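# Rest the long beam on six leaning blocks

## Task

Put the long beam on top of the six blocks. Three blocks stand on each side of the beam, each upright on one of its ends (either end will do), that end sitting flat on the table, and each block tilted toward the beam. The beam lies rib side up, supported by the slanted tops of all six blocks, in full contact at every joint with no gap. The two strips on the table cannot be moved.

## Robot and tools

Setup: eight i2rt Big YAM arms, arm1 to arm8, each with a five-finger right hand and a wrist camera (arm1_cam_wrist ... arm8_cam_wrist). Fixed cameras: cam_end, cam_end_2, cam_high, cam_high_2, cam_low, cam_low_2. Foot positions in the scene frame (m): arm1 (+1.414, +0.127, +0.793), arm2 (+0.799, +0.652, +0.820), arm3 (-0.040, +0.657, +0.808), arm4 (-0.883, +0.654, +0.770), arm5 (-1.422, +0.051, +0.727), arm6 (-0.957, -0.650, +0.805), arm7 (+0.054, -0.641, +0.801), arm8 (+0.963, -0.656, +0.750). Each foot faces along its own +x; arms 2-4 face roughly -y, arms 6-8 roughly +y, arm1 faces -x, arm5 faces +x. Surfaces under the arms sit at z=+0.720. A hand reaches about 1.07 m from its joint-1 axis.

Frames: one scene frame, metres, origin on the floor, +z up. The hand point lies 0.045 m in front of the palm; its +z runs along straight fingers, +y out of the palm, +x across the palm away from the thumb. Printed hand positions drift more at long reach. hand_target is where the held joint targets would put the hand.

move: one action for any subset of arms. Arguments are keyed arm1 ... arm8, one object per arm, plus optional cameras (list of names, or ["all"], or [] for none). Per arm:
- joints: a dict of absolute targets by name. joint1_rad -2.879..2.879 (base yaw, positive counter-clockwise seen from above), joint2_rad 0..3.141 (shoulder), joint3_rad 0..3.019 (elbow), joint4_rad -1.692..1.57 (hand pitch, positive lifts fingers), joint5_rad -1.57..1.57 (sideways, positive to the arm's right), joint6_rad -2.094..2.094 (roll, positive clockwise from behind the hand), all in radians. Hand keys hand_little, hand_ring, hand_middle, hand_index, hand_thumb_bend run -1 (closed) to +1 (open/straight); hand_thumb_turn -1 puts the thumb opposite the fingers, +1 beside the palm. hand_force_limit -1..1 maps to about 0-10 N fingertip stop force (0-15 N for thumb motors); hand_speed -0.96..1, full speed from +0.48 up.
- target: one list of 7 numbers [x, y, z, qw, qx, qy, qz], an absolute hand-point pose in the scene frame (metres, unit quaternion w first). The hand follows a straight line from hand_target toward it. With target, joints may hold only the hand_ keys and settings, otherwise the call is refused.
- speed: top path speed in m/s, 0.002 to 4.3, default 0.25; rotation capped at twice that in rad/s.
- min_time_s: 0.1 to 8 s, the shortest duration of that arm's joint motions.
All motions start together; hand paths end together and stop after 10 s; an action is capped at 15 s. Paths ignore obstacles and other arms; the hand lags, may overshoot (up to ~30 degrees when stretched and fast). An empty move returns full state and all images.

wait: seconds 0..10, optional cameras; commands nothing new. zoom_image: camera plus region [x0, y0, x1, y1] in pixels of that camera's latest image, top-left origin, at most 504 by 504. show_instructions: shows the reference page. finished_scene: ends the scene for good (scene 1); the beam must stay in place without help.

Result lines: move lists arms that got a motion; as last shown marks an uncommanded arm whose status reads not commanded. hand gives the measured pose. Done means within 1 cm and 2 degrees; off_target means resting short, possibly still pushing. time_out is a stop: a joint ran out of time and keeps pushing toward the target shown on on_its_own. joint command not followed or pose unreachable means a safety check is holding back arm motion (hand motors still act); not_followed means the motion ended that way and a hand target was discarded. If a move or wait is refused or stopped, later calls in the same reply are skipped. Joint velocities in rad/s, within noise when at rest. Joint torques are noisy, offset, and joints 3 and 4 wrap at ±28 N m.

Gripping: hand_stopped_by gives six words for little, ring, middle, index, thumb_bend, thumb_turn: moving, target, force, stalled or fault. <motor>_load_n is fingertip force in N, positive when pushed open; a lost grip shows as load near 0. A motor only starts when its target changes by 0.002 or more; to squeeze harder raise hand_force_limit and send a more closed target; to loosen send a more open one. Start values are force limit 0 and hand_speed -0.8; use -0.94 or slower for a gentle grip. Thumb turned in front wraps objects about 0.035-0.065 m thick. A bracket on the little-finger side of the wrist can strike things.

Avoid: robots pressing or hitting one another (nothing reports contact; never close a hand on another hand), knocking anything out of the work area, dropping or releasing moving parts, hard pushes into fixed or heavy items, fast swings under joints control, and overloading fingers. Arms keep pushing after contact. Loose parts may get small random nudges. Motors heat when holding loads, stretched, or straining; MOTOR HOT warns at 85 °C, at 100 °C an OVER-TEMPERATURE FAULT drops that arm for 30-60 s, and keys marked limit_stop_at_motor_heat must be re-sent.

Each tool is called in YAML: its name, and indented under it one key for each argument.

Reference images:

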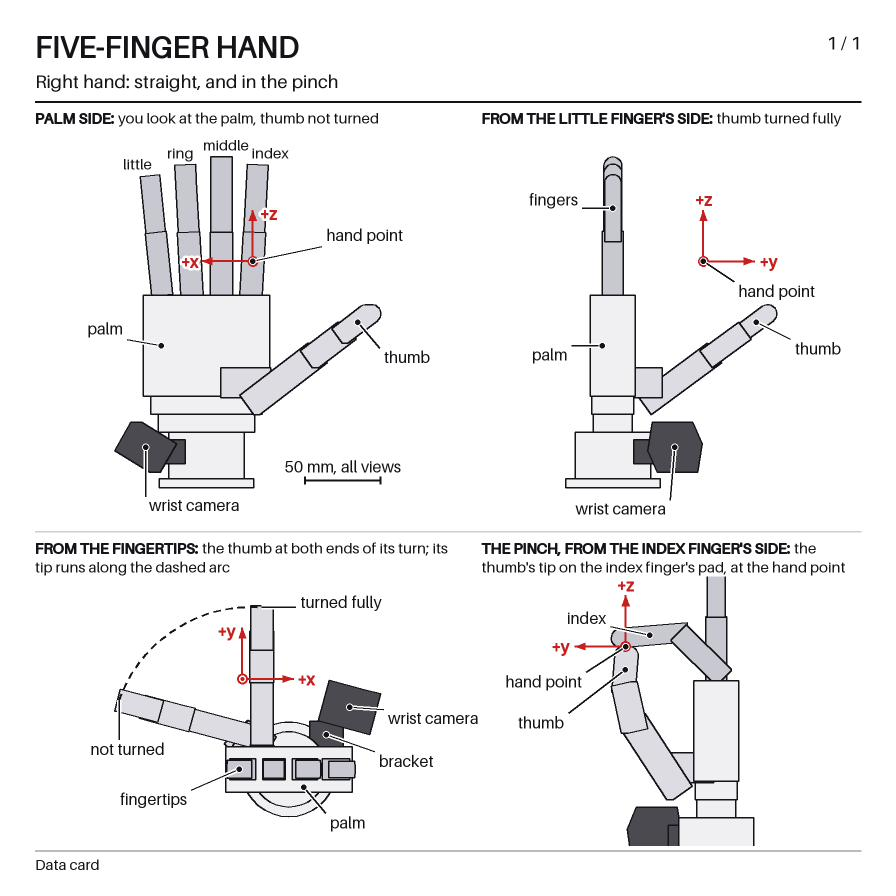

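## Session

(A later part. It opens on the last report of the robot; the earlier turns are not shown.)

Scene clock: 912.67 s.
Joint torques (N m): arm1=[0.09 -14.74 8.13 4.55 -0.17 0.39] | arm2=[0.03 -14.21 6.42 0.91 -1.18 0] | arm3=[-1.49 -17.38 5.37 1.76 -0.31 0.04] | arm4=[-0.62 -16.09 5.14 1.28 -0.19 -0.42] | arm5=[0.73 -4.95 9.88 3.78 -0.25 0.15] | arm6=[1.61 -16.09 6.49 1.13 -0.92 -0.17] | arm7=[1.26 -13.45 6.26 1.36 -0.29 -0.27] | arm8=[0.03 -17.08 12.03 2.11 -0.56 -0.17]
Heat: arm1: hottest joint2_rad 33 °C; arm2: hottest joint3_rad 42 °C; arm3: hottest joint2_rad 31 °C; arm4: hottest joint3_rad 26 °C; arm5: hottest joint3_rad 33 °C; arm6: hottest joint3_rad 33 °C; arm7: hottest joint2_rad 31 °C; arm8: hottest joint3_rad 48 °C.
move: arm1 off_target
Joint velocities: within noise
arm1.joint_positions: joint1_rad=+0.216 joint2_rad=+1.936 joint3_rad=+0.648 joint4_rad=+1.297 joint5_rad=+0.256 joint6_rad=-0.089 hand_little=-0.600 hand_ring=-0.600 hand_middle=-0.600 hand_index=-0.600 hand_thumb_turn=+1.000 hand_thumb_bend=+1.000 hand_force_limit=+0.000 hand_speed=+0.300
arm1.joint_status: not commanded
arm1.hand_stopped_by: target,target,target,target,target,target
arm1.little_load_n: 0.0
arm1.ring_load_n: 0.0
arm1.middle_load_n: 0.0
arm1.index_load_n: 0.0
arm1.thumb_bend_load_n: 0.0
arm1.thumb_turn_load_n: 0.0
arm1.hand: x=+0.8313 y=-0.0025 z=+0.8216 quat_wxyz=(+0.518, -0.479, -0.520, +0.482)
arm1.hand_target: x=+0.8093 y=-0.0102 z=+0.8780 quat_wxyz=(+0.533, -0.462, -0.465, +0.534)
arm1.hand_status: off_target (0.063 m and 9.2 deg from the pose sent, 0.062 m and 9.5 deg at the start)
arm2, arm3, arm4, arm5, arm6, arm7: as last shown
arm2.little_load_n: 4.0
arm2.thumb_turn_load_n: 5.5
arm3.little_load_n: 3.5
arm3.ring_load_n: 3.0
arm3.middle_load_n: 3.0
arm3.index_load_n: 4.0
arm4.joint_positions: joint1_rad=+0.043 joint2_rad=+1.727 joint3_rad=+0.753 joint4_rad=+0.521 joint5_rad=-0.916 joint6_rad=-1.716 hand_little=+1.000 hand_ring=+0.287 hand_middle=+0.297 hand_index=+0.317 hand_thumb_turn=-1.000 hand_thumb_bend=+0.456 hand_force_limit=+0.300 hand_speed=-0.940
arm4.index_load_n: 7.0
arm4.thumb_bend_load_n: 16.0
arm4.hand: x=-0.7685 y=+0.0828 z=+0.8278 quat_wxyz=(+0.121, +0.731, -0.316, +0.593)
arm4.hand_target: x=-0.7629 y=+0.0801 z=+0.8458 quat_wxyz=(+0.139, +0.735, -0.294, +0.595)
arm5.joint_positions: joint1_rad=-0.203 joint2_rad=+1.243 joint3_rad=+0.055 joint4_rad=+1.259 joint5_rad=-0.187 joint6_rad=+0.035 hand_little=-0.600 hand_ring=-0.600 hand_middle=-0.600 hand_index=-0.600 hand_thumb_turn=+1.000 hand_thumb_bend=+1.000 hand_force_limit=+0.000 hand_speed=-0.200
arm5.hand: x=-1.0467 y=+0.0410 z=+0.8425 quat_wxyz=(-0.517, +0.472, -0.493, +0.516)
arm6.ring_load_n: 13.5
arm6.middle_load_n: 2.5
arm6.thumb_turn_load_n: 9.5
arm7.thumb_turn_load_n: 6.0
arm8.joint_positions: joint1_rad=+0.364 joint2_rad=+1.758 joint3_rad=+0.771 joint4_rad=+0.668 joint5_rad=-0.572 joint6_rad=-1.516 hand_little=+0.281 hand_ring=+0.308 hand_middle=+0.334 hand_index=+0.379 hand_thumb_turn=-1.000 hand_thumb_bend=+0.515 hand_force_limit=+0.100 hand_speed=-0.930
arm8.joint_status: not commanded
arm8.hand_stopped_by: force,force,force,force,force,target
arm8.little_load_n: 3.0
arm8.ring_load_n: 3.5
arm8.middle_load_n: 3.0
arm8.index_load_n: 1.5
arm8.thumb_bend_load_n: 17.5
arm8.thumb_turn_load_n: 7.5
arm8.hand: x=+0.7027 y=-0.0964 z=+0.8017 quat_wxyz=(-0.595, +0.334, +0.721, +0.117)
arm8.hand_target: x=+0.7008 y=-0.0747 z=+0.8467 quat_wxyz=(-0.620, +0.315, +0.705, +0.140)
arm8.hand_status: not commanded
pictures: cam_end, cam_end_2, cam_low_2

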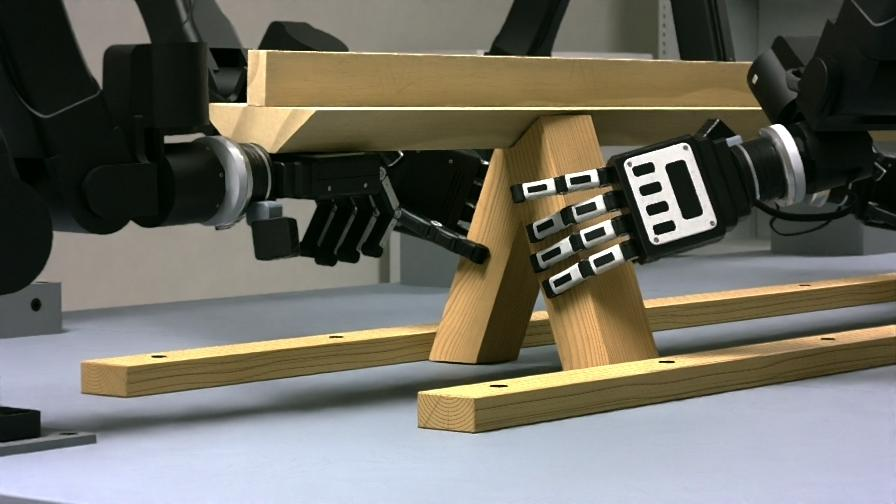

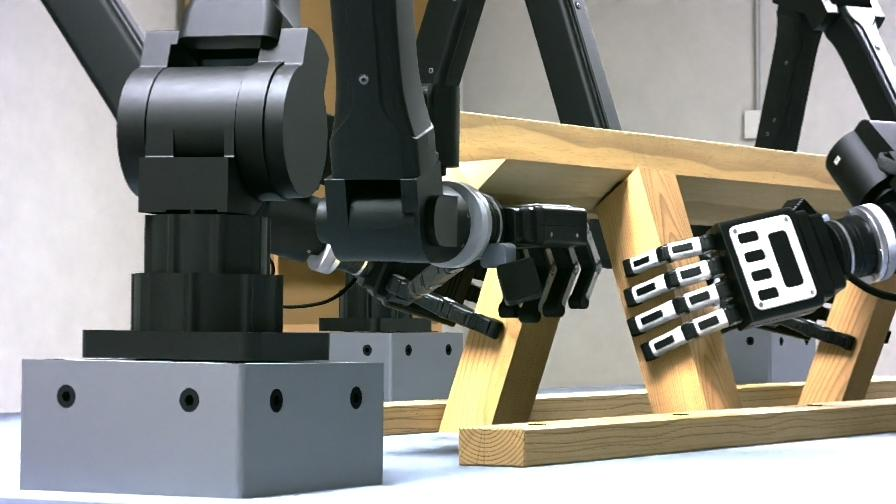

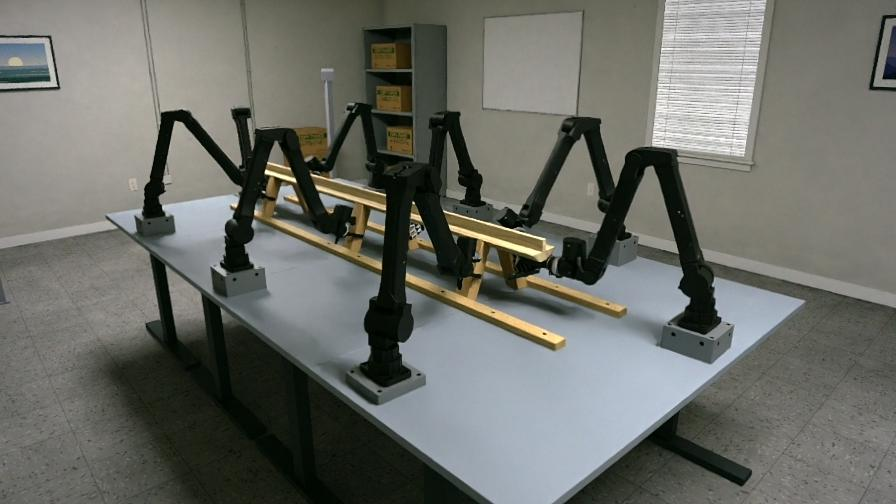

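move:
  arm1: {"target":[0.8055,-0.0112,0.873,0.534,-0.463,-0.464,0.534],"speed":0.03}
  arm5: {"target":[-1.024,0.0426,0.886,0.55,-0.444,0.444,-0.55],"speed":0.03}
  cameras: ["cam_end_2","cam_low_2","cam_end"]

zoom_image:
  camera: "cam_end_2"
  region: [580, 140, 720, 240]

zoom_image:
  camera: "cam_low_2"
  region: [450, 200, 570, 300]

zoom_image:
  camera: "cam_end"
  region: [440, 80, 660, 200]

Scene clock: 918.13 s.
Joint torques (N m): arm1=[0.15 -14.74 8.08 4.37 -0.13 0.37] | arm2=[0.03 -14.21 6.3 0.8 -1.18 0.02] | arm3=[-1.49 -17.32 5.37 1.77 -0.31 0.03] | arm4=[-0.5 -16.09 5.09 1.26 -0.19 -0.4] | arm5=[0.79 -4.31 8.35 4.01 -0.24 0.15] | arm6=[1.55 -16.15 6.48 1.14 -0.92 -0.16] | arm7=[1.14 -13.39 6.26 1.4 -0.28 -0.28] | arm8=[0.09 -17.03 12.03 2.11 -0.55 -0.17]
Heat: arm1: hottest joint2_rad 33 °C; arm2: hottest joint3_rad 42 °C; arm3: hottest joint2_rad 31 °C; arm4: hottest joint3_rad 26 °C; arm5: hottest joint3_rad 34 °C; arm6: hottest joint3_rad 33 °C; arm7: hottest joint2_rad 31 °C; arm8: hottest joint3_rad 48 °C.
move: arm1 off_target; arm5 off_target
Joint velocities: within noise
arm1.joint_positions: joint1_rad=+0.216 joint2_rad=+1.948 joint3_rad=+0.648 joint4_rad=+1.314 joint5_rad=+0.256 joint6_rad=-0.085 hand_little=-0.600 hand_ring=-0.600 hand_middle=-0.600 hand_index=-0.600 hand_thumb_turn=+1.000 hand_thumb_bend=+1.000 hand_force_limit=+0.000 hand_speed=+0.300
arm1.joint_status: not commanded
arm1.hand_stopped_by: target,target,target,target,target,target
arm1.little_load_n: 0.0
arm1.ring_load_n: 0.0
arm1.middle_load_n: 0.0
arm1.index_load_n: 0.0
arm1.thumb_bend_load_n: 0.0
arm1.thumb_turn_load_n: -0.5
arm1.hand: x=+0.8314 y=-0.0027 z=+0.8195 quat_wxyz=(+0.518, -0.479, -0.518, +0.484)
arm1.hand_target: x=+0.8092 y=-0.0102 z=+0.8732 quat_wxyz=(+0.533, -0.463, -0.465, +0.534)
arm1.hand_status: off_target (0.060 m and 8.8 deg from the pose sent, 0.058 m and 9.2 deg at the start)
arm2, arm3, arm4, arm6, arm7, arm8: as last shown
arm2.joint_positions: joint1_rad=-0.456 joint2_rad=+1.954 joint3_rad=+0.865 joint4_rad=+0.321 joint5_rad=-1.237 joint6_rad=-2.033 hand_little=+0.301 hand_ring=+0.314 hand_middle=+0.321 hand_index=+0.327 hand_thumb_turn=-1.000 hand_thumb_bend=+0.522 hand_force_limit=+0.100 hand_speed=-0.930
arm2.ring_load_n: 4.0
arm2.hand: x=+0.7215 y=+0.0858 z=+0.8022 quat_wxyz=(+0.122, +0.695, -0.353, +0.614)
arm2.hand_target: x=+0.7225 y=+0.0697 z=+0.8381 quat_wxyz=(+0.142, +0.700, -0.323, +0.621)
arm3.little_load_n: 4.0
arm3.ring_load_n: 3.5
arm3.index_load_n: 3.5
arm3.thumb_bend_load_n: 12.0
arm4.ring_load_n: 4.0
arm4.middle_load_n: 6.0
arm4.index_load_n: 6.5
arm4.thumb_turn_load_n: 4.5
arm4.hand_target: x=-0.7631 y=+0.0801 z=+0.8458 quat_wxyz=(+0.139, +0.735, -0.294, +0.595)
arm5.joint_positions: joint1_rad=-0.203 joint2_rad=+1.292 joint3_rad=+0.055 joint4_rad=+1.329 joint5_rad=-0.187 joint6_rad=+0.035 hand_little=-0.600 hand_ring=-0.600 hand_middle=-0.600 hand_index=-0.600 hand_thumb_turn=+1.000 hand_thumb_bend=+1.000 hand_force_limit=+0.000 hand_speed=-0.200
arm5.joint_status: not commanded
arm5.hand_stopped_by: target,target,target,target,target,target
arm5.little_load_n: 0.0
arm5.ring_load_n: 0.0
arm5.middle_load_n: 0.5
arm5.index_load_n: 0.0
arm5.thumb_bend_load_n: 0.0
arm5.thumb_turn_load_n: 0.0
arm5.hand: x=-1.0448 y=+0.0406 z=+0.8440 quat_wxyz=(-0.521, +0.468, -0.486, +0.522)
arm5.hand_target: x=-1.0266 y=+0.0428 z=+0.8855 quat_wxyz=(-0.550, +0.444, -0.444, +0.550)
arm5.hand_status: off_target (0.047 m and 7.2 deg from the pose sent, 0.049 m and 8.4 deg at the start)
arm7.little_load_n: 4.5
arm7.thumb_turn_load_n: 5.5
arm8.joint_positions: joint1_rad=+0.364 joint2_rad=+1.757 joint3_rad=+0.771 joint4_rad=+0.668 joint5_rad=-0.572 joint6_rad=-1.516 hand_little=+0.281 hand_ring=+0.308 hand_middle=+0.334 hand_index=+0.379 hand_thumb_turn=-1.000 hand_thumb_bend=+0.515 hand_force_limit=+0.100 hand_speed=-0.930
arm8.ring_load_n: 3.0
arm8.index_load_n: 2.0
arm8.hand: x=+0.7027 y=-0.0964 z=+0.8019 quat_wxyz=(-0.596, +0.334, +0.721, +0.117)
arm8.hand_target: x=+0.7008 y=-0.0746 z=+0.8469 quat_wxyz=(-0.620, +0.315, +0.705, +0.140)
pictures: cam_end, cam_end_2, cam_low_2

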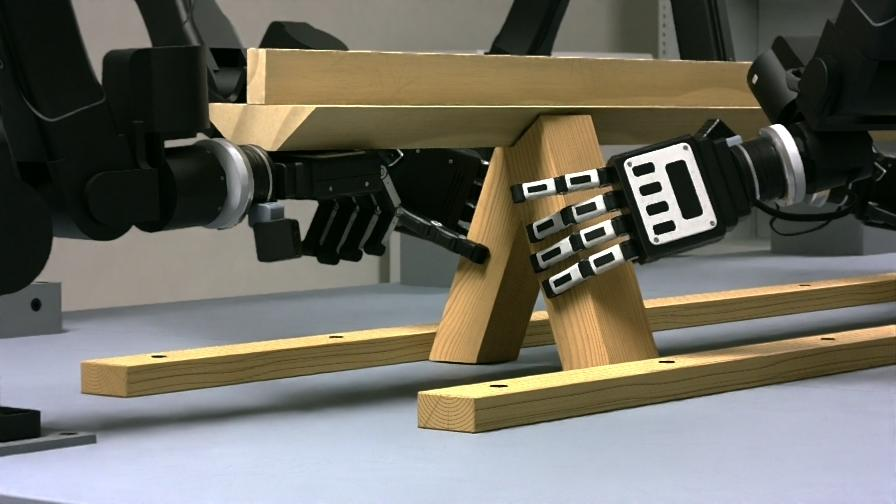

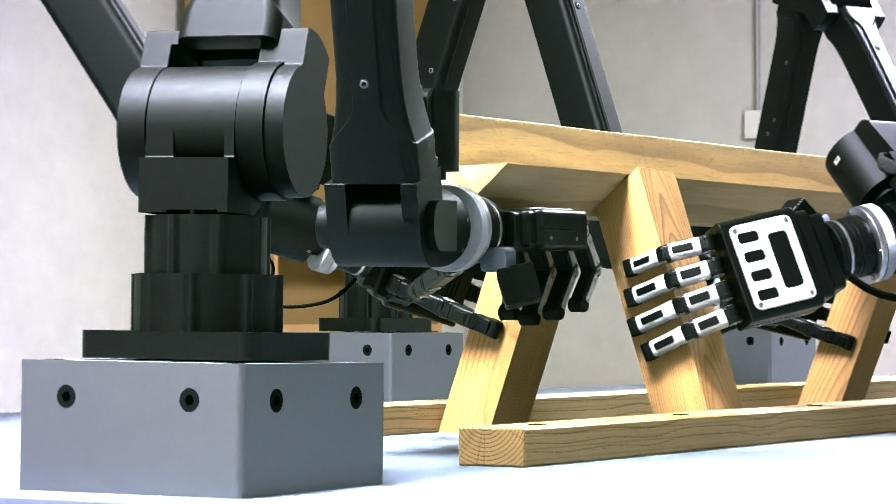

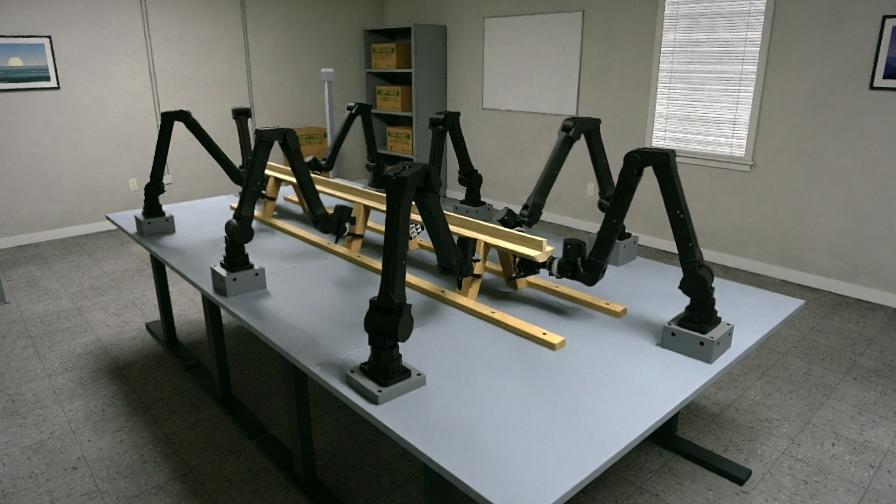

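Scaled by 3.600 from the camera's image (finer frame: 1280x720).

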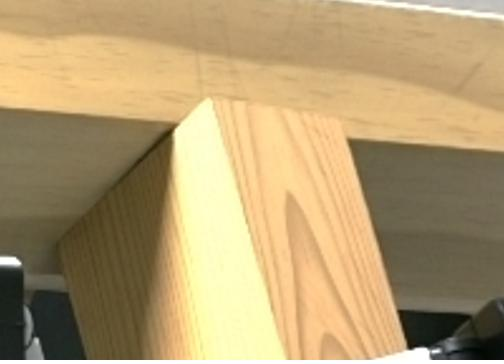

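Scaled by 4.200 from the camera's image (finer frame: 1280x720).

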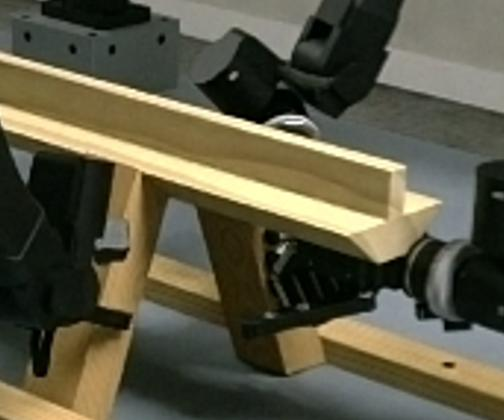

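Scaled by 2.291 from the camera's image (finer frame: 1280x720).

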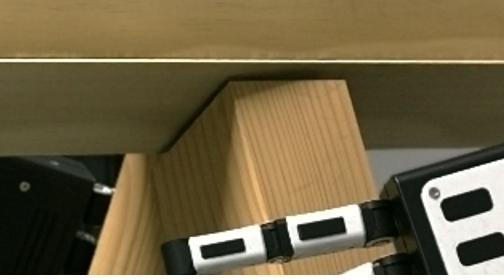

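move:
  arm5: {"target":[-1.024,0.0426,0.874,0.55,-0.444,0.444,-0.55],"speed":0.03}
  cameras: ["cam_end"]

zoom_image:
  camera: "cam_end"
  region: [440, 80, 660, 200]

Scene clock: 919.97 s.
Joint torques (N m): arm1=[0.09 -14.56 8.12 4.4 -0.13 0.32] | arm2=[0.26 -14.39 6.63 0.9 -1.17 0.03] | arm3=[-1.49 -17.44 5.35 1.78 -0.31 0.04] | arm4=[-0.5 -16.03 5.07 1.31 -0.24 -0.39] | arm5=[0.79 -4.01 7.19 3.49 -0.26 0.16] | arm6=[1.61 -16.15 6.48 1.13 -0.92 -0.16] | arm7=[1.26 -13.22 6.26 1.36 -0.28 -0.26] | arm8=[0.09 -17.03 12.04 2.11 -0.55 -0.18]
Heat: arm1: hottest joint2_rad 33 °C; arm2: hottest joint3_rad 42 °C; arm3: hottest joint2_rad 31 °C; arm4: hottest joint3_rad 26 °C; arm5: hottest joint3_rad 34 °C; arm6: hottest joint3_rad 33 °C; arm7: hottest joint2_rad 31 °C; arm8: hottest joint3_rad 48 °C.
move: arm5 off_target
Joint velocities: within noise
arm1, arm2, arm3, arm4, arm6, arm7, arm8: as last shown
arm1.joint_positions: joint1_rad=+0.216 joint2_rad=+1.948 joint3_rad=+0.648 joint4_rad=+1.316 joint5_rad=+0.256 joint6_rad=-0.084 hand_little=-0.600 hand_ring=-0.600 hand_middle=-0.600 hand_index=-0.600 hand_thumb_turn=+1.000 hand_thumb_bend=+1.000 hand_force_limit=+0.000 hand_speed=+0.300
arm1.thumb_turn_load_n: 0.0
arm1.hand: x=+0.8314 y=-0.0028 z=+0.8198 quat_wxyz=(+0.518, -0.479, -0.517, +0.485)
arm1.hand_target: x=+0.8092 y=-0.0102 z=+0.8731 quat_wxyz=(+0.533, -0.463, -0.465, +0.534)
arm2.joint_positions: joint1_rad=-0.456 joint2_rad=+1.954 joint3_rad=+0.865 joint4_rad=+0.321 joint5_rad=-1.237 joint6_rad=-2.034 hand_little=+0.301 hand_ring=+0.314 hand_middle=+0.321 hand_index=+0.327 hand_thumb_turn=-1.000 hand_thumb_bend=+0.522 hand_force_limit=+0.100 hand_speed=-0.930
arm2.ring_load_n: 3.5
arm3.little_load_n: 3.5
arm3.middle_load_n: 3.5
arm3.thumb_bend_load_n: 12.5
arm4.joint_positions: joint1_rad=+0.043 joint2_rad=+1.726 joint3_rad=+0.753 joint4_rad=+0.520 joint5_rad=-0.915 joint6_rad=-1.716 hand_little=+1.000 hand_ring=+0.287 hand_middle=+0.297 hand_index=+0.317 hand_thumb_turn=-1.000 hand_thumb_bend=+0.456 hand_force_limit=+0.300 hand_speed=-0.940
arm4.ring_load_n: 3.5
arm4.thumb_turn_load_n: 5.0
arm4.hand: x=-0.7684 y=+0.0829 z=+0.8277 quat_wxyz=(+0.121, +0.731, -0.316, +0.593)
arm4.hand_target: x=-0.7629 y=+0.0802 z=+0.8457 quat_wxyz=(+0.139, +0.735, -0.294, +0.595)
arm5.joint_positions: joint1_rad=-0.203 joint2_rad=+1.388 joint3_rad=+0.055 joint4_rad=+1.456 joint5_rad=-0.186 joint6_rad=+0.035 hand_little=-0.600 hand_ring=-0.600 hand_middle=-0.600 hand_index=-0.600 hand_thumb_turn=+1.000 hand_thumb_bend=+1.000 hand_force_limit=+0.000 hand_speed=-0.200
arm5.joint_status: not commanded
arm5.hand_stopped_by: target,target,target,target,target,target
arm5.little_load_n: 0.0
arm5.ring_load_n: 0.0
arm5.middle_load_n: 0.0
arm5.index_load_n: 0.0
arm5.thumb_bend_load_n: 0.0
arm5.thumb_turn_load_n: 0.0
arm5.hand: x=-1.0422 y=+0.0399 z=+0.8436 quat_wxyz=(-0.527, +0.462, -0.477, +0.531)
arm5.hand_target: x=-1.0258 y=+0.0427 z=+0.8739 quat_wxyz=(-0.550, +0.444, -0.444, +0.550)
arm5.hand_status: off_target (0.036 m and 5.5 deg from the pose sent, 0.037 m and 7.2 deg at the start)
arm6.ring_load_n: 14.0
arm6.thumb_bend_load_n: 23.0
arm8.joint_positions: joint1_rad=+0.363 joint2_rad=+1.757 joint3_rad=+0.771 joint4_rad=+0.668 joint5_rad=-0.572 joint6_rad=-1.515 hand_little=+0.281 hand_ring=+0.308 hand_middle=+0.334 hand_index=+0.379 hand_thumb_turn=-1.000 hand_thumb_bend=+0.515 hand_force_limit=+0.100 hand_speed=-0.930
arm8.middle_load_n: 2.5
arm8.index_load_n: 1.5
arm8.thumb_bend_load_n: 17.0
arm8.hand: x=+0.7029 y=-0.0963 z=+0.8018 quat_wxyz=(-0.596, +0.335, +0.721, +0.117)
arm8.hand_target: x=+0.7009 y=-0.0746 z=+0.8467 quat_wxyz=(-0.619, +0.315, +0.705, +0.140)

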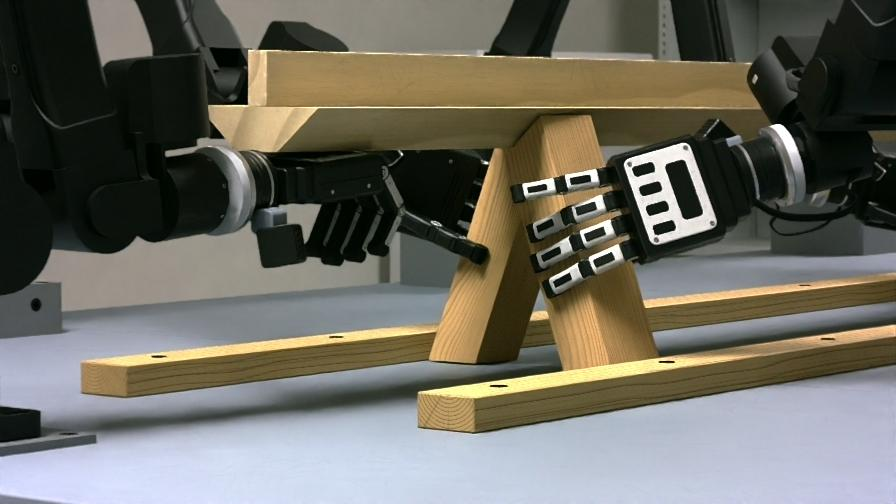

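Scaled by 2.291 from the camera's image (finer frame: 1280x720).

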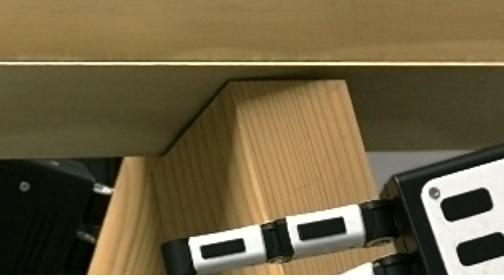

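move:
  arm5: {"target":[-1.024,0.0426,0.862,0.55,-0.444,0.444,-0.55],"speed":0.03}
  cameras: ["cam_end"]

zoom_image:
  camera: "cam_end"
  region: [440, 80, 660, 200]

Scene clock: 921.33 s.
Joint torques (N m): arm1=[0.15 -14.8 8.06 4.34 -0.13 0.31] | arm2=[-0.15 -14.04 6.38 0.99 -1.14 0.07] | arm3=[-1.49 -17.38 5.33 1.77 -0.31 0.04] | arm4=[-0.5 -15.85 5.12 1.33 -0.26 -0.42] | arm5=[0.5 -4.01 5.78 3.03 -0.12 0.13] | arm6=[1.55 -16.15 6.52 1.13 -0.93 -0.17] | arm7=[1.2 -13.45 6.24 1.36 -0.28 -0.25] | arm8=[0.09 -16.97 12.04 2.13 -0.54 -0.19]
Heat: arm1: hottest joint2_rad 33 °C; arm2: hottest joint3_rad 42 °C; arm3: hottest joint2_rad 31 °C; arm4: hottest joint3_rad 26 °C; arm5: hottest joint3_rad 34 °C; arm6: hottest joint3_rad 33 °C; arm7: hottest joint2_rad 31 °C; arm8: hottest joint3_rad 48 °C.
move: arm5 off_target
Joint velocities: within noise
arm1, arm3, arm4, arm6, arm7, arm8: as last shown
arm1.joint_positions: joint1_rad=+0.216 joint2_rad=+1.949 joint3_rad=+0.648 joint4_rad=+1.316 joint5_rad=+0.256 joint6_rad=-0.082 hand_little=-0.600 hand_ring=-0.600 hand_middle=-0.600 hand_index=-0.600 hand_thumb_turn=+1.000 hand_thumb_bend=+1.000 hand_force_limit=+0.000 hand_speed=+0.300
arm1.hand: x=+0.8314 y=-0.0029 z=+0.8196 quat_wxyz=(+0.517, -0.480, -0.517, +0.485)
arm2.joint_positions: joint1_rad=-0.456 joint2_rad=+1.954 joint3_rad=+0.865 joint4_rad=+0.321 joint5_rad=-1.237 joint6_rad=-2.034 hand_little=+0.301 hand_ring=+0.314 hand_middle=+0.321 hand_index=+0.327 hand_thumb_turn=-1.000 hand_thumb_bend=+0.522 hand_force_limit=+0.100 hand_speed=-0.930
arm2.joint_status: not commanded
arm2.hand_stopped_by: force,force,force,force,force,target
arm2.little_load_n: 4.0
arm2.ring_load_n: 3.5
arm2.middle_load_n: 4.0
arm2.index_load_n: 5.0
arm2.thumb_bend_load_n: 23.0
arm2.thumb_turn_load_n: 5.5
arm2.hand: x=+0.7215 y=+0.0858 z=+0.8022 quat_wxyz=(+0.122, +0.695, -0.353, +0.614)
arm2.hand_target: x=+0.7225 y=+0.0697 z=+0.8381 quat_wxyz=(+0.142, +0.700, -0.323, +0.621)
arm2.hand_status: not commanded
arm3.little_load_n: 4.0
arm3.middle_load_n: 3.0
arm3.index_load_n: 4.0
arm3.thumb_bend_load_n: 12.0
arm4.joint_positions: joint1_rad=+0.043 joint2_rad=+1.726 joint3_rad=+0.753 joint4_rad=+0.520 joint5_rad=-0.914 joint6_rad=-1.716 hand_little=+1.000 hand_ring=+0.287 hand_middle=+0.297 hand_index=+0.317 hand_thumb_turn=-1.000 hand_thumb_bend=+0.456 hand_force_limit=+0.300 hand_speed=-0.940
arm4.index_load_n: 7.0
arm4.thumb_turn_load_n: 6.0
arm4.hand: x=-0.7685 y=+0.0828 z=+0.8279 quat_wxyz=(+0.121, +0.731, -0.316, +0.593)
arm4.hand_target: x=-0.7629 y=+0.0801 z=+0.8459 quat_wxyz=(+0.139, +0.735, -0.294, +0.595)
arm5.joint_positions: joint1_rad=-0.200 joint2_rad=+1.475 joint3_rad=+0.062 joint4_rad=+1.556 joint5_rad=-0.188 joint6_rad=+0.035 hand_little=-0.600 hand_ring=-0.600 hand_middle=-0.600 hand_index=-0.600 hand_thumb_turn=+1.000 hand_thumb_bend=+1.000 hand_force_limit=+0.000 hand_speed=-0.200
arm5.joint_status: not commanded
arm5.hand_stopped_by: target,target,target,target,target,target
arm5.little_load_n: 0.0
arm5.ring_load_n: 0.0
arm5.middle_load_n: 0.0
arm5.index_load_n: 0.0
arm5.thumb_bend_load_n: 0.0
arm5.thumb_turn_load_n: 0.0
arm5.hand: x=-1.0380 y=+0.0406 z=+0.8421 quat_wxyz=(-0.532, +0.459, -0.469, +0.536)
arm5.hand_target: x=-1.0250 y=+0.0427 z=+0.8623 quat_wxyz=(-0.549, +0.446, -0.446, +0.549)
arm5.hand_status: off_target (0.024 m and 4.2 deg from the pose sent, 0.026 m and 5.5 deg at the start; a joint's target at an end of its range on 16 of 28 steps)
arm6.joint_positions: joint1_rad=-0.421 joint2_rad=+1.862 joint3_rad=+0.922 joint4_rad=+0.123 joint5_rad=-1.179 joint6_rad=-2.146 hand_little=+1.000 hand_ring=+0.303 hand_middle=+0.333 hand_index=+0.359 hand_thumb_turn=-1.000 hand_thumb_bend=+0.535 hand_force_limit=+0.300 hand_speed=-0.940
arm6.ring_load_n: 13.5
arm6.thumb_bend_load_n: 22.5
arm6.hand: x=-0.8393 y=-0.0716 z=+0.8187 quat_wxyz=(-0.577, +0.364, +0.714, +0.158)
arm6.hand_target: x=-0.8407 y=-0.0621 z=+0.8467 quat_wxyz=(-0.580, +0.339, +0.719, +0.178)
arm7.joint_positions: joint1_rad=-0.086 joint2_rad=+1.953 joint3_rad=+0.709 joint4_rad=+0.834 joint5_rad=-1.010 joint6_rad=-1.603 hand_little=+0.297 hand_ring=+0.307 hand_middle=+0.311 hand_index=+0.317 hand_thumb_turn=-1.000 hand_thumb_bend=+0.537 hand_force_limit=+0.000 hand_speed=-0.930
arm7.hand: x=-0.0145 y=-0.0829 z=+0.7763 quat_wxyz=(-0.618, +0.359, +0.692, +0.098)
arm8.joint_positions: joint1_rad=+0.363 joint2_rad=+1.757 joint3_rad=+0.771 joint4_rad=+0.667 joint5_rad=-0.573 joint6_rad=-1.515 hand_little=+0.281 hand_ring=+0.308 hand_middle=+0.334 hand_index=+0.379 hand_thumb_turn=-1.000 hand_thumb_bend=+0.515 hand_force_limit=+0.100 hand_speed=-0.930
arm8.middle_load_n: 3.0
arm8.thumb_bend_load_n: 17.5
arm8.hand: x=+0.7028 y=-0.0964 z=+0.8019 quat_wxyz=(-0.596, +0.335, +0.721, +0.116)
arm8.hand_target: x=+0.7009 y=-0.0746 z=+0.8469 quat_wxyz=(-0.620, +0.315, +0.705, +0.140)

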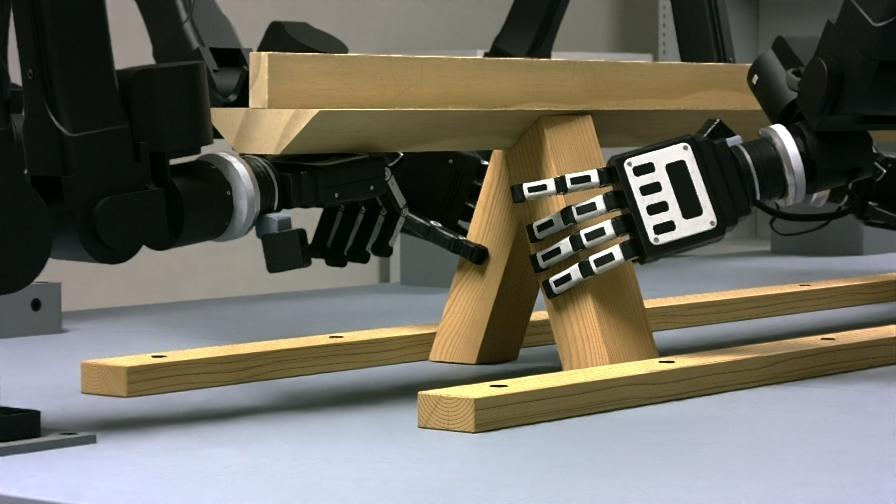

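Scaled by 2.291 from the camera's image (finer frame: 1280x720).

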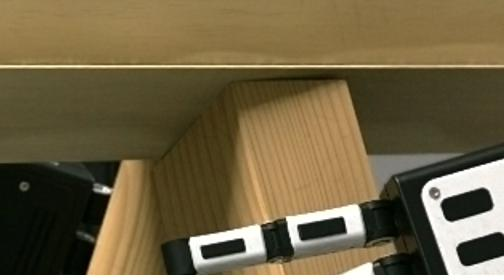

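move:
  arm5: {"target":[-1.033,0.0415,0.850,0.545,-0.449,0.452,-0.545],"speed":0.03}
  arm1: {"target":[0.810,-0.0102,0.866,0.530,-0.466,-0.473,0.527],"speed":0.03}
  cameras: ["cam_end","cam_end_2"]

zoom_image:
  camera: "cam_end"
  region: [440, 80, 660, 200]

zoom_image:
  camera: "cam_end_2"
  region: [580, 140, 720, 240]

Scene clock: 923.73 s.
Joint torques (N m): arm1=[0.26 -14.74 7.5 3.67 -0.18 0.28] | arm2=[-0.38 -14.33 6.28 0.95 -1.17 0.03] | arm3=[-1.44 -17.44 5.35 1.76 -0.31 0.03] | arm4=[-0.5 -16.03 5.18 1.33 -0.28 -0.4] | arm5=[-0.21 -3.66 4.04 2.77 -0.22 0.11] | arm6=[1.55 -16.15 6.52 1.13 -0.93 -0.16] | arm7=[1.14 -13.33 6.24 1.37 -0.26 -0.26] | arm8=[0.09 -16.97 12.04 2.14 -0.54 -0.19]
Heat: arm1: hottest joint2_rad 34 °C; arm2: hottest joint3_rad 42 °C; arm3: hottest joint2_rad 31 °C; arm4: hottest joint3_rad 26 °C; arm5: hottest joint3_rad 34 °C; arm6: hottest joint3_rad 33 °C; arm7: hottest joint2_rad 31 °C; arm8: hottest joint3_rad 48 °C.
move: arm1 off_target; arm5 off_target
Joint velocities: within noise
arm1.joint_positions: joint1_rad=+0.216 joint2_rad=+1.949 joint3_rad=+0.648 joint4_rad=+1.316 joint5_rad=+0.255 joint6_rad=-0.082 hand_little=-0.600 hand_ring=-0.600 hand_middle=-0.600 hand_index=-0.600 hand_thumb_turn=+1.000 hand_thumb_bend=+1.000 hand_force_limit=+0.000 hand_speed=+0.300
arm1.joint_status: not commanded
arm1.hand_stopped_by: target,target,target,target,target,target
arm1.little_load_n: 0.0
arm1.ring_load_n: 0.0
arm1.middle_load_n: 0.0
arm1.index_load_n: 0.0
arm1.thumb_bend_load_n: 0.0
arm1.thumb_turn_load_n: -0.5
arm1.hand: x=+0.8314 y=-0.0030 z=+0.8196 quat_wxyz=(+0.517, -0.480, -0.517, +0.486)
arm1.hand_target: x=+0.8125 y=-0.0095 z=+0.8661 quat_wxyz=(+0.530, -0.466, -0.474, +0.527)
arm1.hand_status: off_target (0.052 m and 7.2 deg from the pose sent, 0.052 m and 7.2 deg at the start)
arm2, arm3, arm4, arm6, arm7, arm8: as last shown
arm3.little_load_n: 3.5
arm3.index_load_n: 3.5
arm3.thumb_bend_load_n: 12.5
arm4.joint_positions: joint1_rad=+0.043 joint2_rad=+1.726 joint3_rad=+0.752 joint4_rad=+0.520 joint5_rad=-0.914 joint6_rad=-1.716 hand_little=+1.000 hand_ring=+0.287 hand_middle=+0.297 hand_index=+0.317 hand_thumb_turn=-1.000 hand_thumb_bend=+0.456 hand_force_limit=+0.300 hand_speed=-0.940
arm4.ring_load_n: 3.0
arm4.thumb_turn_load_n: 6.5
arm4.hand: x=-0.7686 y=+0.0829 z=+0.8277 quat_wxyz=(+0.121, +0.731, -0.316, +0.592)
arm4.hand_target: x=-0.7628 y=+0.0802 z=+0.8458 quat_wxyz=(+0.139, +0.735, -0.294, +0.595)
arm5.joint_positions: joint1_rad=-0.200 joint2_rad=+1.481 joint3_rad=+0.062 joint4_rad=+1.564 joint5_rad=-0.194 joint6_rad=+0.035 hand_little=-0.600 hand_ring=-0.600 hand_middle=-0.600 hand_index=-0.600 hand_thumb_turn=+1.000 hand_thumb_bend=+1.000 hand_force_limit=+0.000 hand_speed=-0.200
arm5.joint_status: not commanded
arm5.hand_stopped_by: target,target,target,target,target,target
arm5.little_load_n: 0.0
arm5.ring_load_n: 0.0
arm5.middle_load_n: 0.0
arm5.index_load_n: 0.0
arm5.thumb_bend_load_n: 0.0
arm5.thumb_turn_load_n: 0.0
arm5.hand: x=-1.0382 y=+0.0418 z=+0.8417 quat_wxyz=(-0.534, +0.460, -0.467, +0.534)
arm5.hand_target: x=-1.0331 y=+0.0416 z=+0.8506 quat_wxyz=(-0.541, +0.454, -0.456, +0.542)
arm5.hand_status: off_target (0.010 m and 2.8 deg from the pose sent, 0.009 m and 2.9 deg at the start; a joint's target at an end of its range on 29 of 29 steps)
arm6.ring_load_n: 14.0
arm6.index_load_n: 3.5
arm6.thumb_turn_load_n: 9.0
arm6.hand_target: x=-0.8408 y=-0.0621 z=+0.8467 quat_wxyz=(-0.580, +0.339, +0.719, +0.178)
arm7.little_load_n: 5.0
arm8.ring_load_n: 3.5
arm8.middle_load_n: 2.5
arm8.index_load_n: 2.0

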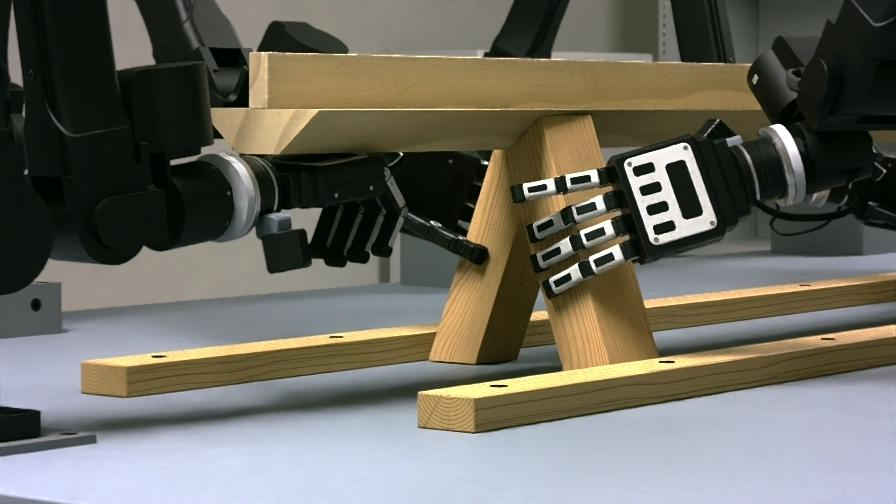

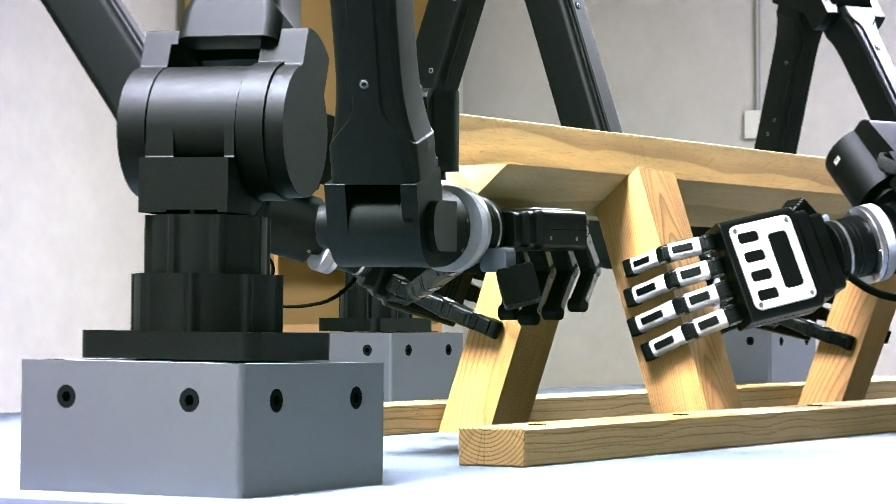

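Scaled by 2.291 from the camera's image (finer frame: 1280x720).

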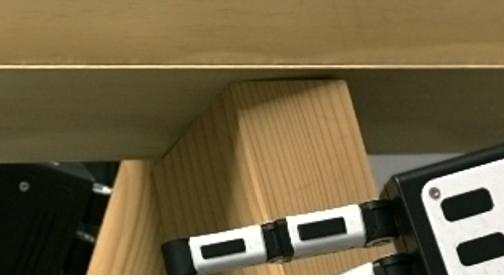

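Scaled by 3.600 from the camera's image (finer frame: 1280x720).

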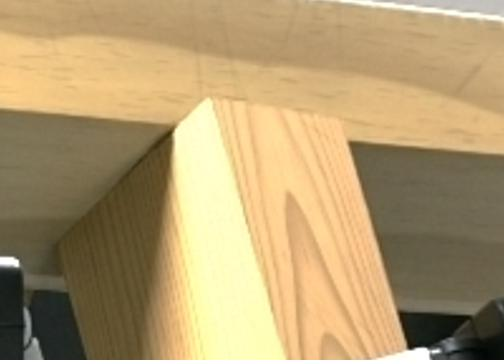

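move:
  arm5: {"target":[-1.036,0.0418,0.840,0.541,-0.453,0.458,-0.541],"speed":0.03}
  arm1: {"target":[0.816,-0.0085,0.855,0.527,-0.469,-0.482,0.520],"speed":0.03}
  cameras: ["cam_end","cam_end_2"]

zoom_image:
  camera: "cam_end"
  region: [440, 80, 660, 200]

zoom_image:
  camera: "cam_end_2"
  region: [580, 140, 720, 240]

Scene clock: 925.17 s.
Joint torques (N m): arm1=[-0.03 -13.8 6.45 3.62 -0.16 0.24] | arm2=[0.15 -13.86 6.35 0.88 -1.16 0.04] | arm3=[-1.32 -17.38 5.38 1.76 -0.31 0.03] | arm4=[-0.38 -15.97 5.09 1.26 -0.33 -0.4] | arm5=[-0.32 -3.25 3.33 2.43 -0.1 0.07] | arm6=[1.49 -16.09 6.56 1.14 -0.93 -0.16] | arm7=[1.26 -13.45 6.27 1.42 -0.27 -0.26] | arm8=[0.03 -17.03 12.04 2.14 -0.54 -0.19]
Heat: arm1: hottest joint2_rad 34 °C; arm2: hottest joint3_rad 42 °C; arm3: hottest joint2_rad 31 °C; arm4: hottest joint3_rad 26 °C; arm5: hottest joint3_rad 33 °C; arm6: hottest joint3_rad 33 °C; arm7: hottest joint2_rad 31 °C; arm8: hottest joint3_rad 48 °C.
move: arm1 off_target; arm5 done
Joint velocities: within noise
arm1.joint_positions: joint1_rad=+0.216 joint2_rad=+1.950 joint3_rad=+0.648 joint4_rad=+1.316 joint5_rad=+0.253 joint6_rad=-0.081 hand_little=-0.600 hand_ring=-0.600 hand_middle=-0.600 hand_index=-0.600 hand_thumb_turn=+1.000 hand_thumb_bend=+1.000 hand_force_limit=+0.000 hand_speed=+0.300
arm1.joint_status: not commanded
arm1.hand_stopped_by: target,target,target,target,target,target
arm1.little_load_n: 0.0
arm1.ring_load_n: 0.0
arm1.middle_load_n: 0.0
arm1.index_load_n: 0.0
arm1.thumb_bend_load_n: 0.0
arm1.thumb_turn_load_n: 0.0
arm1.hand: x=+0.8316 y=-0.0035 z=+0.8190 quat_wxyz=(+0.516, -0.480, -0.517, +0.486)
arm1.hand_target: x=+0.8175 y=-0.0082 z=+0.8550 quat_wxyz=(+0.527, -0.469, -0.483, +0.520)
arm1.hand_status: off_target (0.040 m and 5.9 deg from the pose sent, 0.039 m and 5.8 deg at the start)
arm2, arm3, arm4, arm6, arm7, arm8: as last shown
arm2.joint_positions: joint1_rad=-0.456 joint2_rad=+1.954 joint3_rad=+0.865 joint4_rad=+0.320 joint5_rad=-1.237 joint6_rad=-2.034 hand_little=+0.301 hand_ring=+0.314 hand_middle=+0.321 hand_index=+0.327 hand_thumb_turn=-1.000 hand_thumb_bend=+0.522 hand_force_limit=+0.100 hand_speed=-0.930
arm2.ring_load_n: 4.0
arm2.middle_load_n: 4.5
arm2.index_load_n: 4.5
arm2.hand_target: x=+0.7224 y=+0.0697 z=+0.8381 quat_wxyz=(+0.142, +0.700, -0.323, +0.621)
arm3.little_load_n: 4.0
arm3.middle_load_n: 3.5
arm3.index_load_n: 4.0
arm3.thumb_bend_load_n: 12.0
arm4.joint_positions: joint1_rad=+0.043 joint2_rad=+1.725 joint3_rad=+0.752 joint4_rad=+0.520 joint5_rad=-0.914 joint6_rad=-1.716 hand_little=+1.000 hand_ring=+0.287 hand_middle=+0.297 hand_index=+0.317 hand_thumb_turn=-1.000 hand_thumb_bend=+0.456 hand_force_limit=+0.300 hand_speed=-0.940
arm4.hand: x=-0.7686 y=+0.0832 z=+0.8278 quat_wxyz=(+0.122, +0.731, -0.317, +0.592)
arm5.joint_positions: joint1_rad=-0.200 joint2_rad=+1.495 joint3_rad=+0.062 joint4_rad=+1.574 joint5_rad=-0.195 joint6_rad=+0.035 hand_little=-0.600 hand_ring=-0.600 hand_middle=-0.600 hand_index=-0.600 hand_thumb_turn=+1.000 hand_thumb_bend=+1.000 hand_force_limit=+0.000 hand_speed=-0.200
arm5.joint_status: not commanded
arm5.hand_stopped_by: target,target,target,target,target,target
arm5.little_load_n: 0.0
arm5.ring_load_n: 0.0
arm5.middle_load_n: 0.0
arm5.index_load_n: 0.0
arm5.thumb_bend_load_n: 0.0
arm5.thumb_turn_load_n: 0.0
arm5.hand: x=-1.0382 y=+0.0420 z=+0.8393 quat_wxyz=(-0.533, +0.461, -0.468, +0.533)
arm5.hand_target: x=-1.0360 y=+0.0419 z=+0.8406 quat_wxyz=(-0.534, +0.460, -0.465, +0.535)
arm5.hand_status: done (0.002 m and 2.0 deg from the pose sent, 0.003 m and 1.7 deg at the start; a joint's target at an end of its range on 27 of 27 steps)
arm6.thumb_bend_load_n: 23.0
arm6.hand: x=-0.8394 y=-0.0718 z=+0.8188 quat_wxyz=(-0.577, +0.364, +0.714, +0.158)
arm6.hand_target: x=-0.8408 y=-0.0621 z=+0.8468 quat_wxyz=(-0.580, +0.339, +0.719, +0.178)
arm7.joint_positions: joint1_rad=-0.086 joint2_rad=+1.953 joint3_rad=+0.709 joint4_rad=+0.833 joint5_rad=-1.010 joint6_rad=-1.604 hand_little=+0.297 hand_ring=+0.307 hand_middle=+0.311 hand_index=+0.317 hand_thumb_turn=-1.000 hand_thumb_bend=+0.537 hand_force_limit=+0.000 hand_speed=-0.930
arm7.little_load_n: 4.5
arm7.hand: x=-0.0145 y=-0.0830 z=+0.7761 quat_wxyz=(-0.618, +0.359, +0.692, +0.098)
arm7.hand_target: x=-0.0201 y=-0.0660 z=+0.7984 quat_wxyz=(-0.624, +0.333, +0.697, +0.118)
arm8.ring_load_n: 3.0
arm8.middle_load_n: 3.0
arm8.index_load_n: 1.5
arm8.thumb_bend_load_n: 17.0

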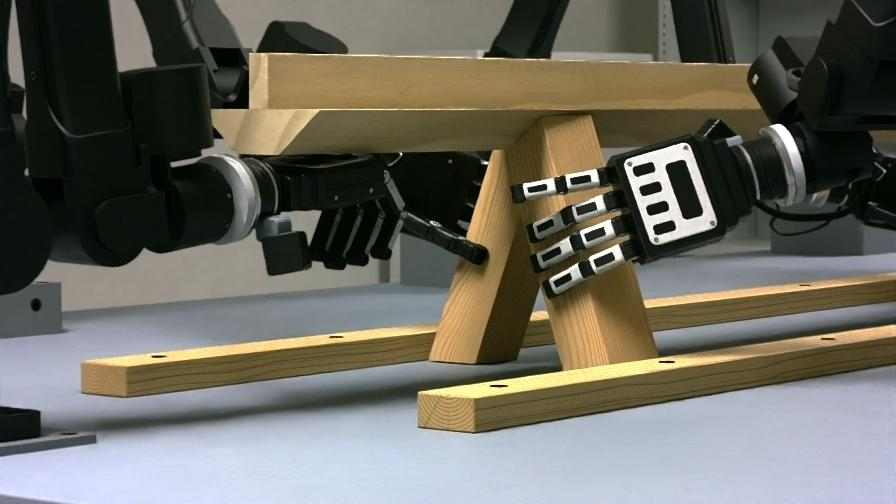

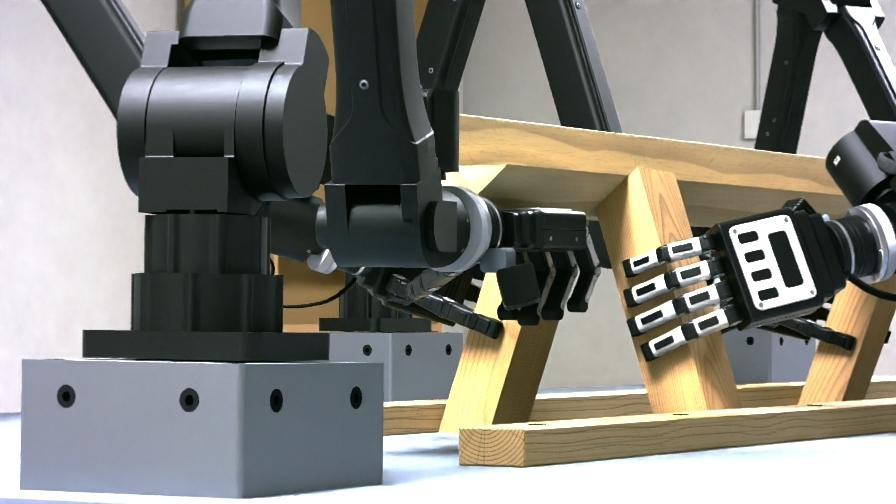

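Scaled by 2.291 from the camera's image (finer frame: 1280x720).

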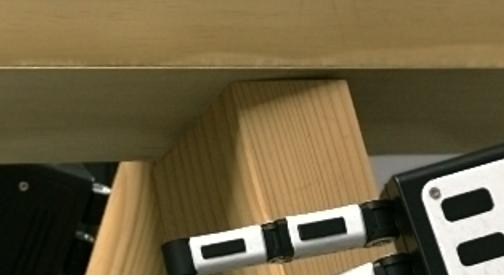

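Scaled by 3.600 from the camera's image (finer frame: 1280x720).

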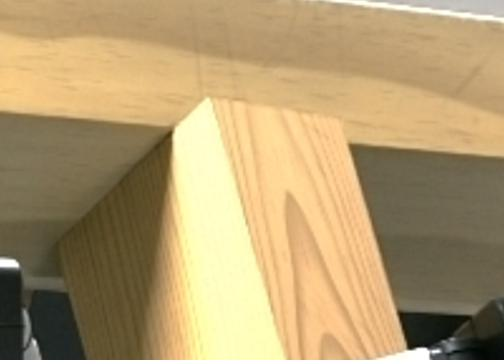

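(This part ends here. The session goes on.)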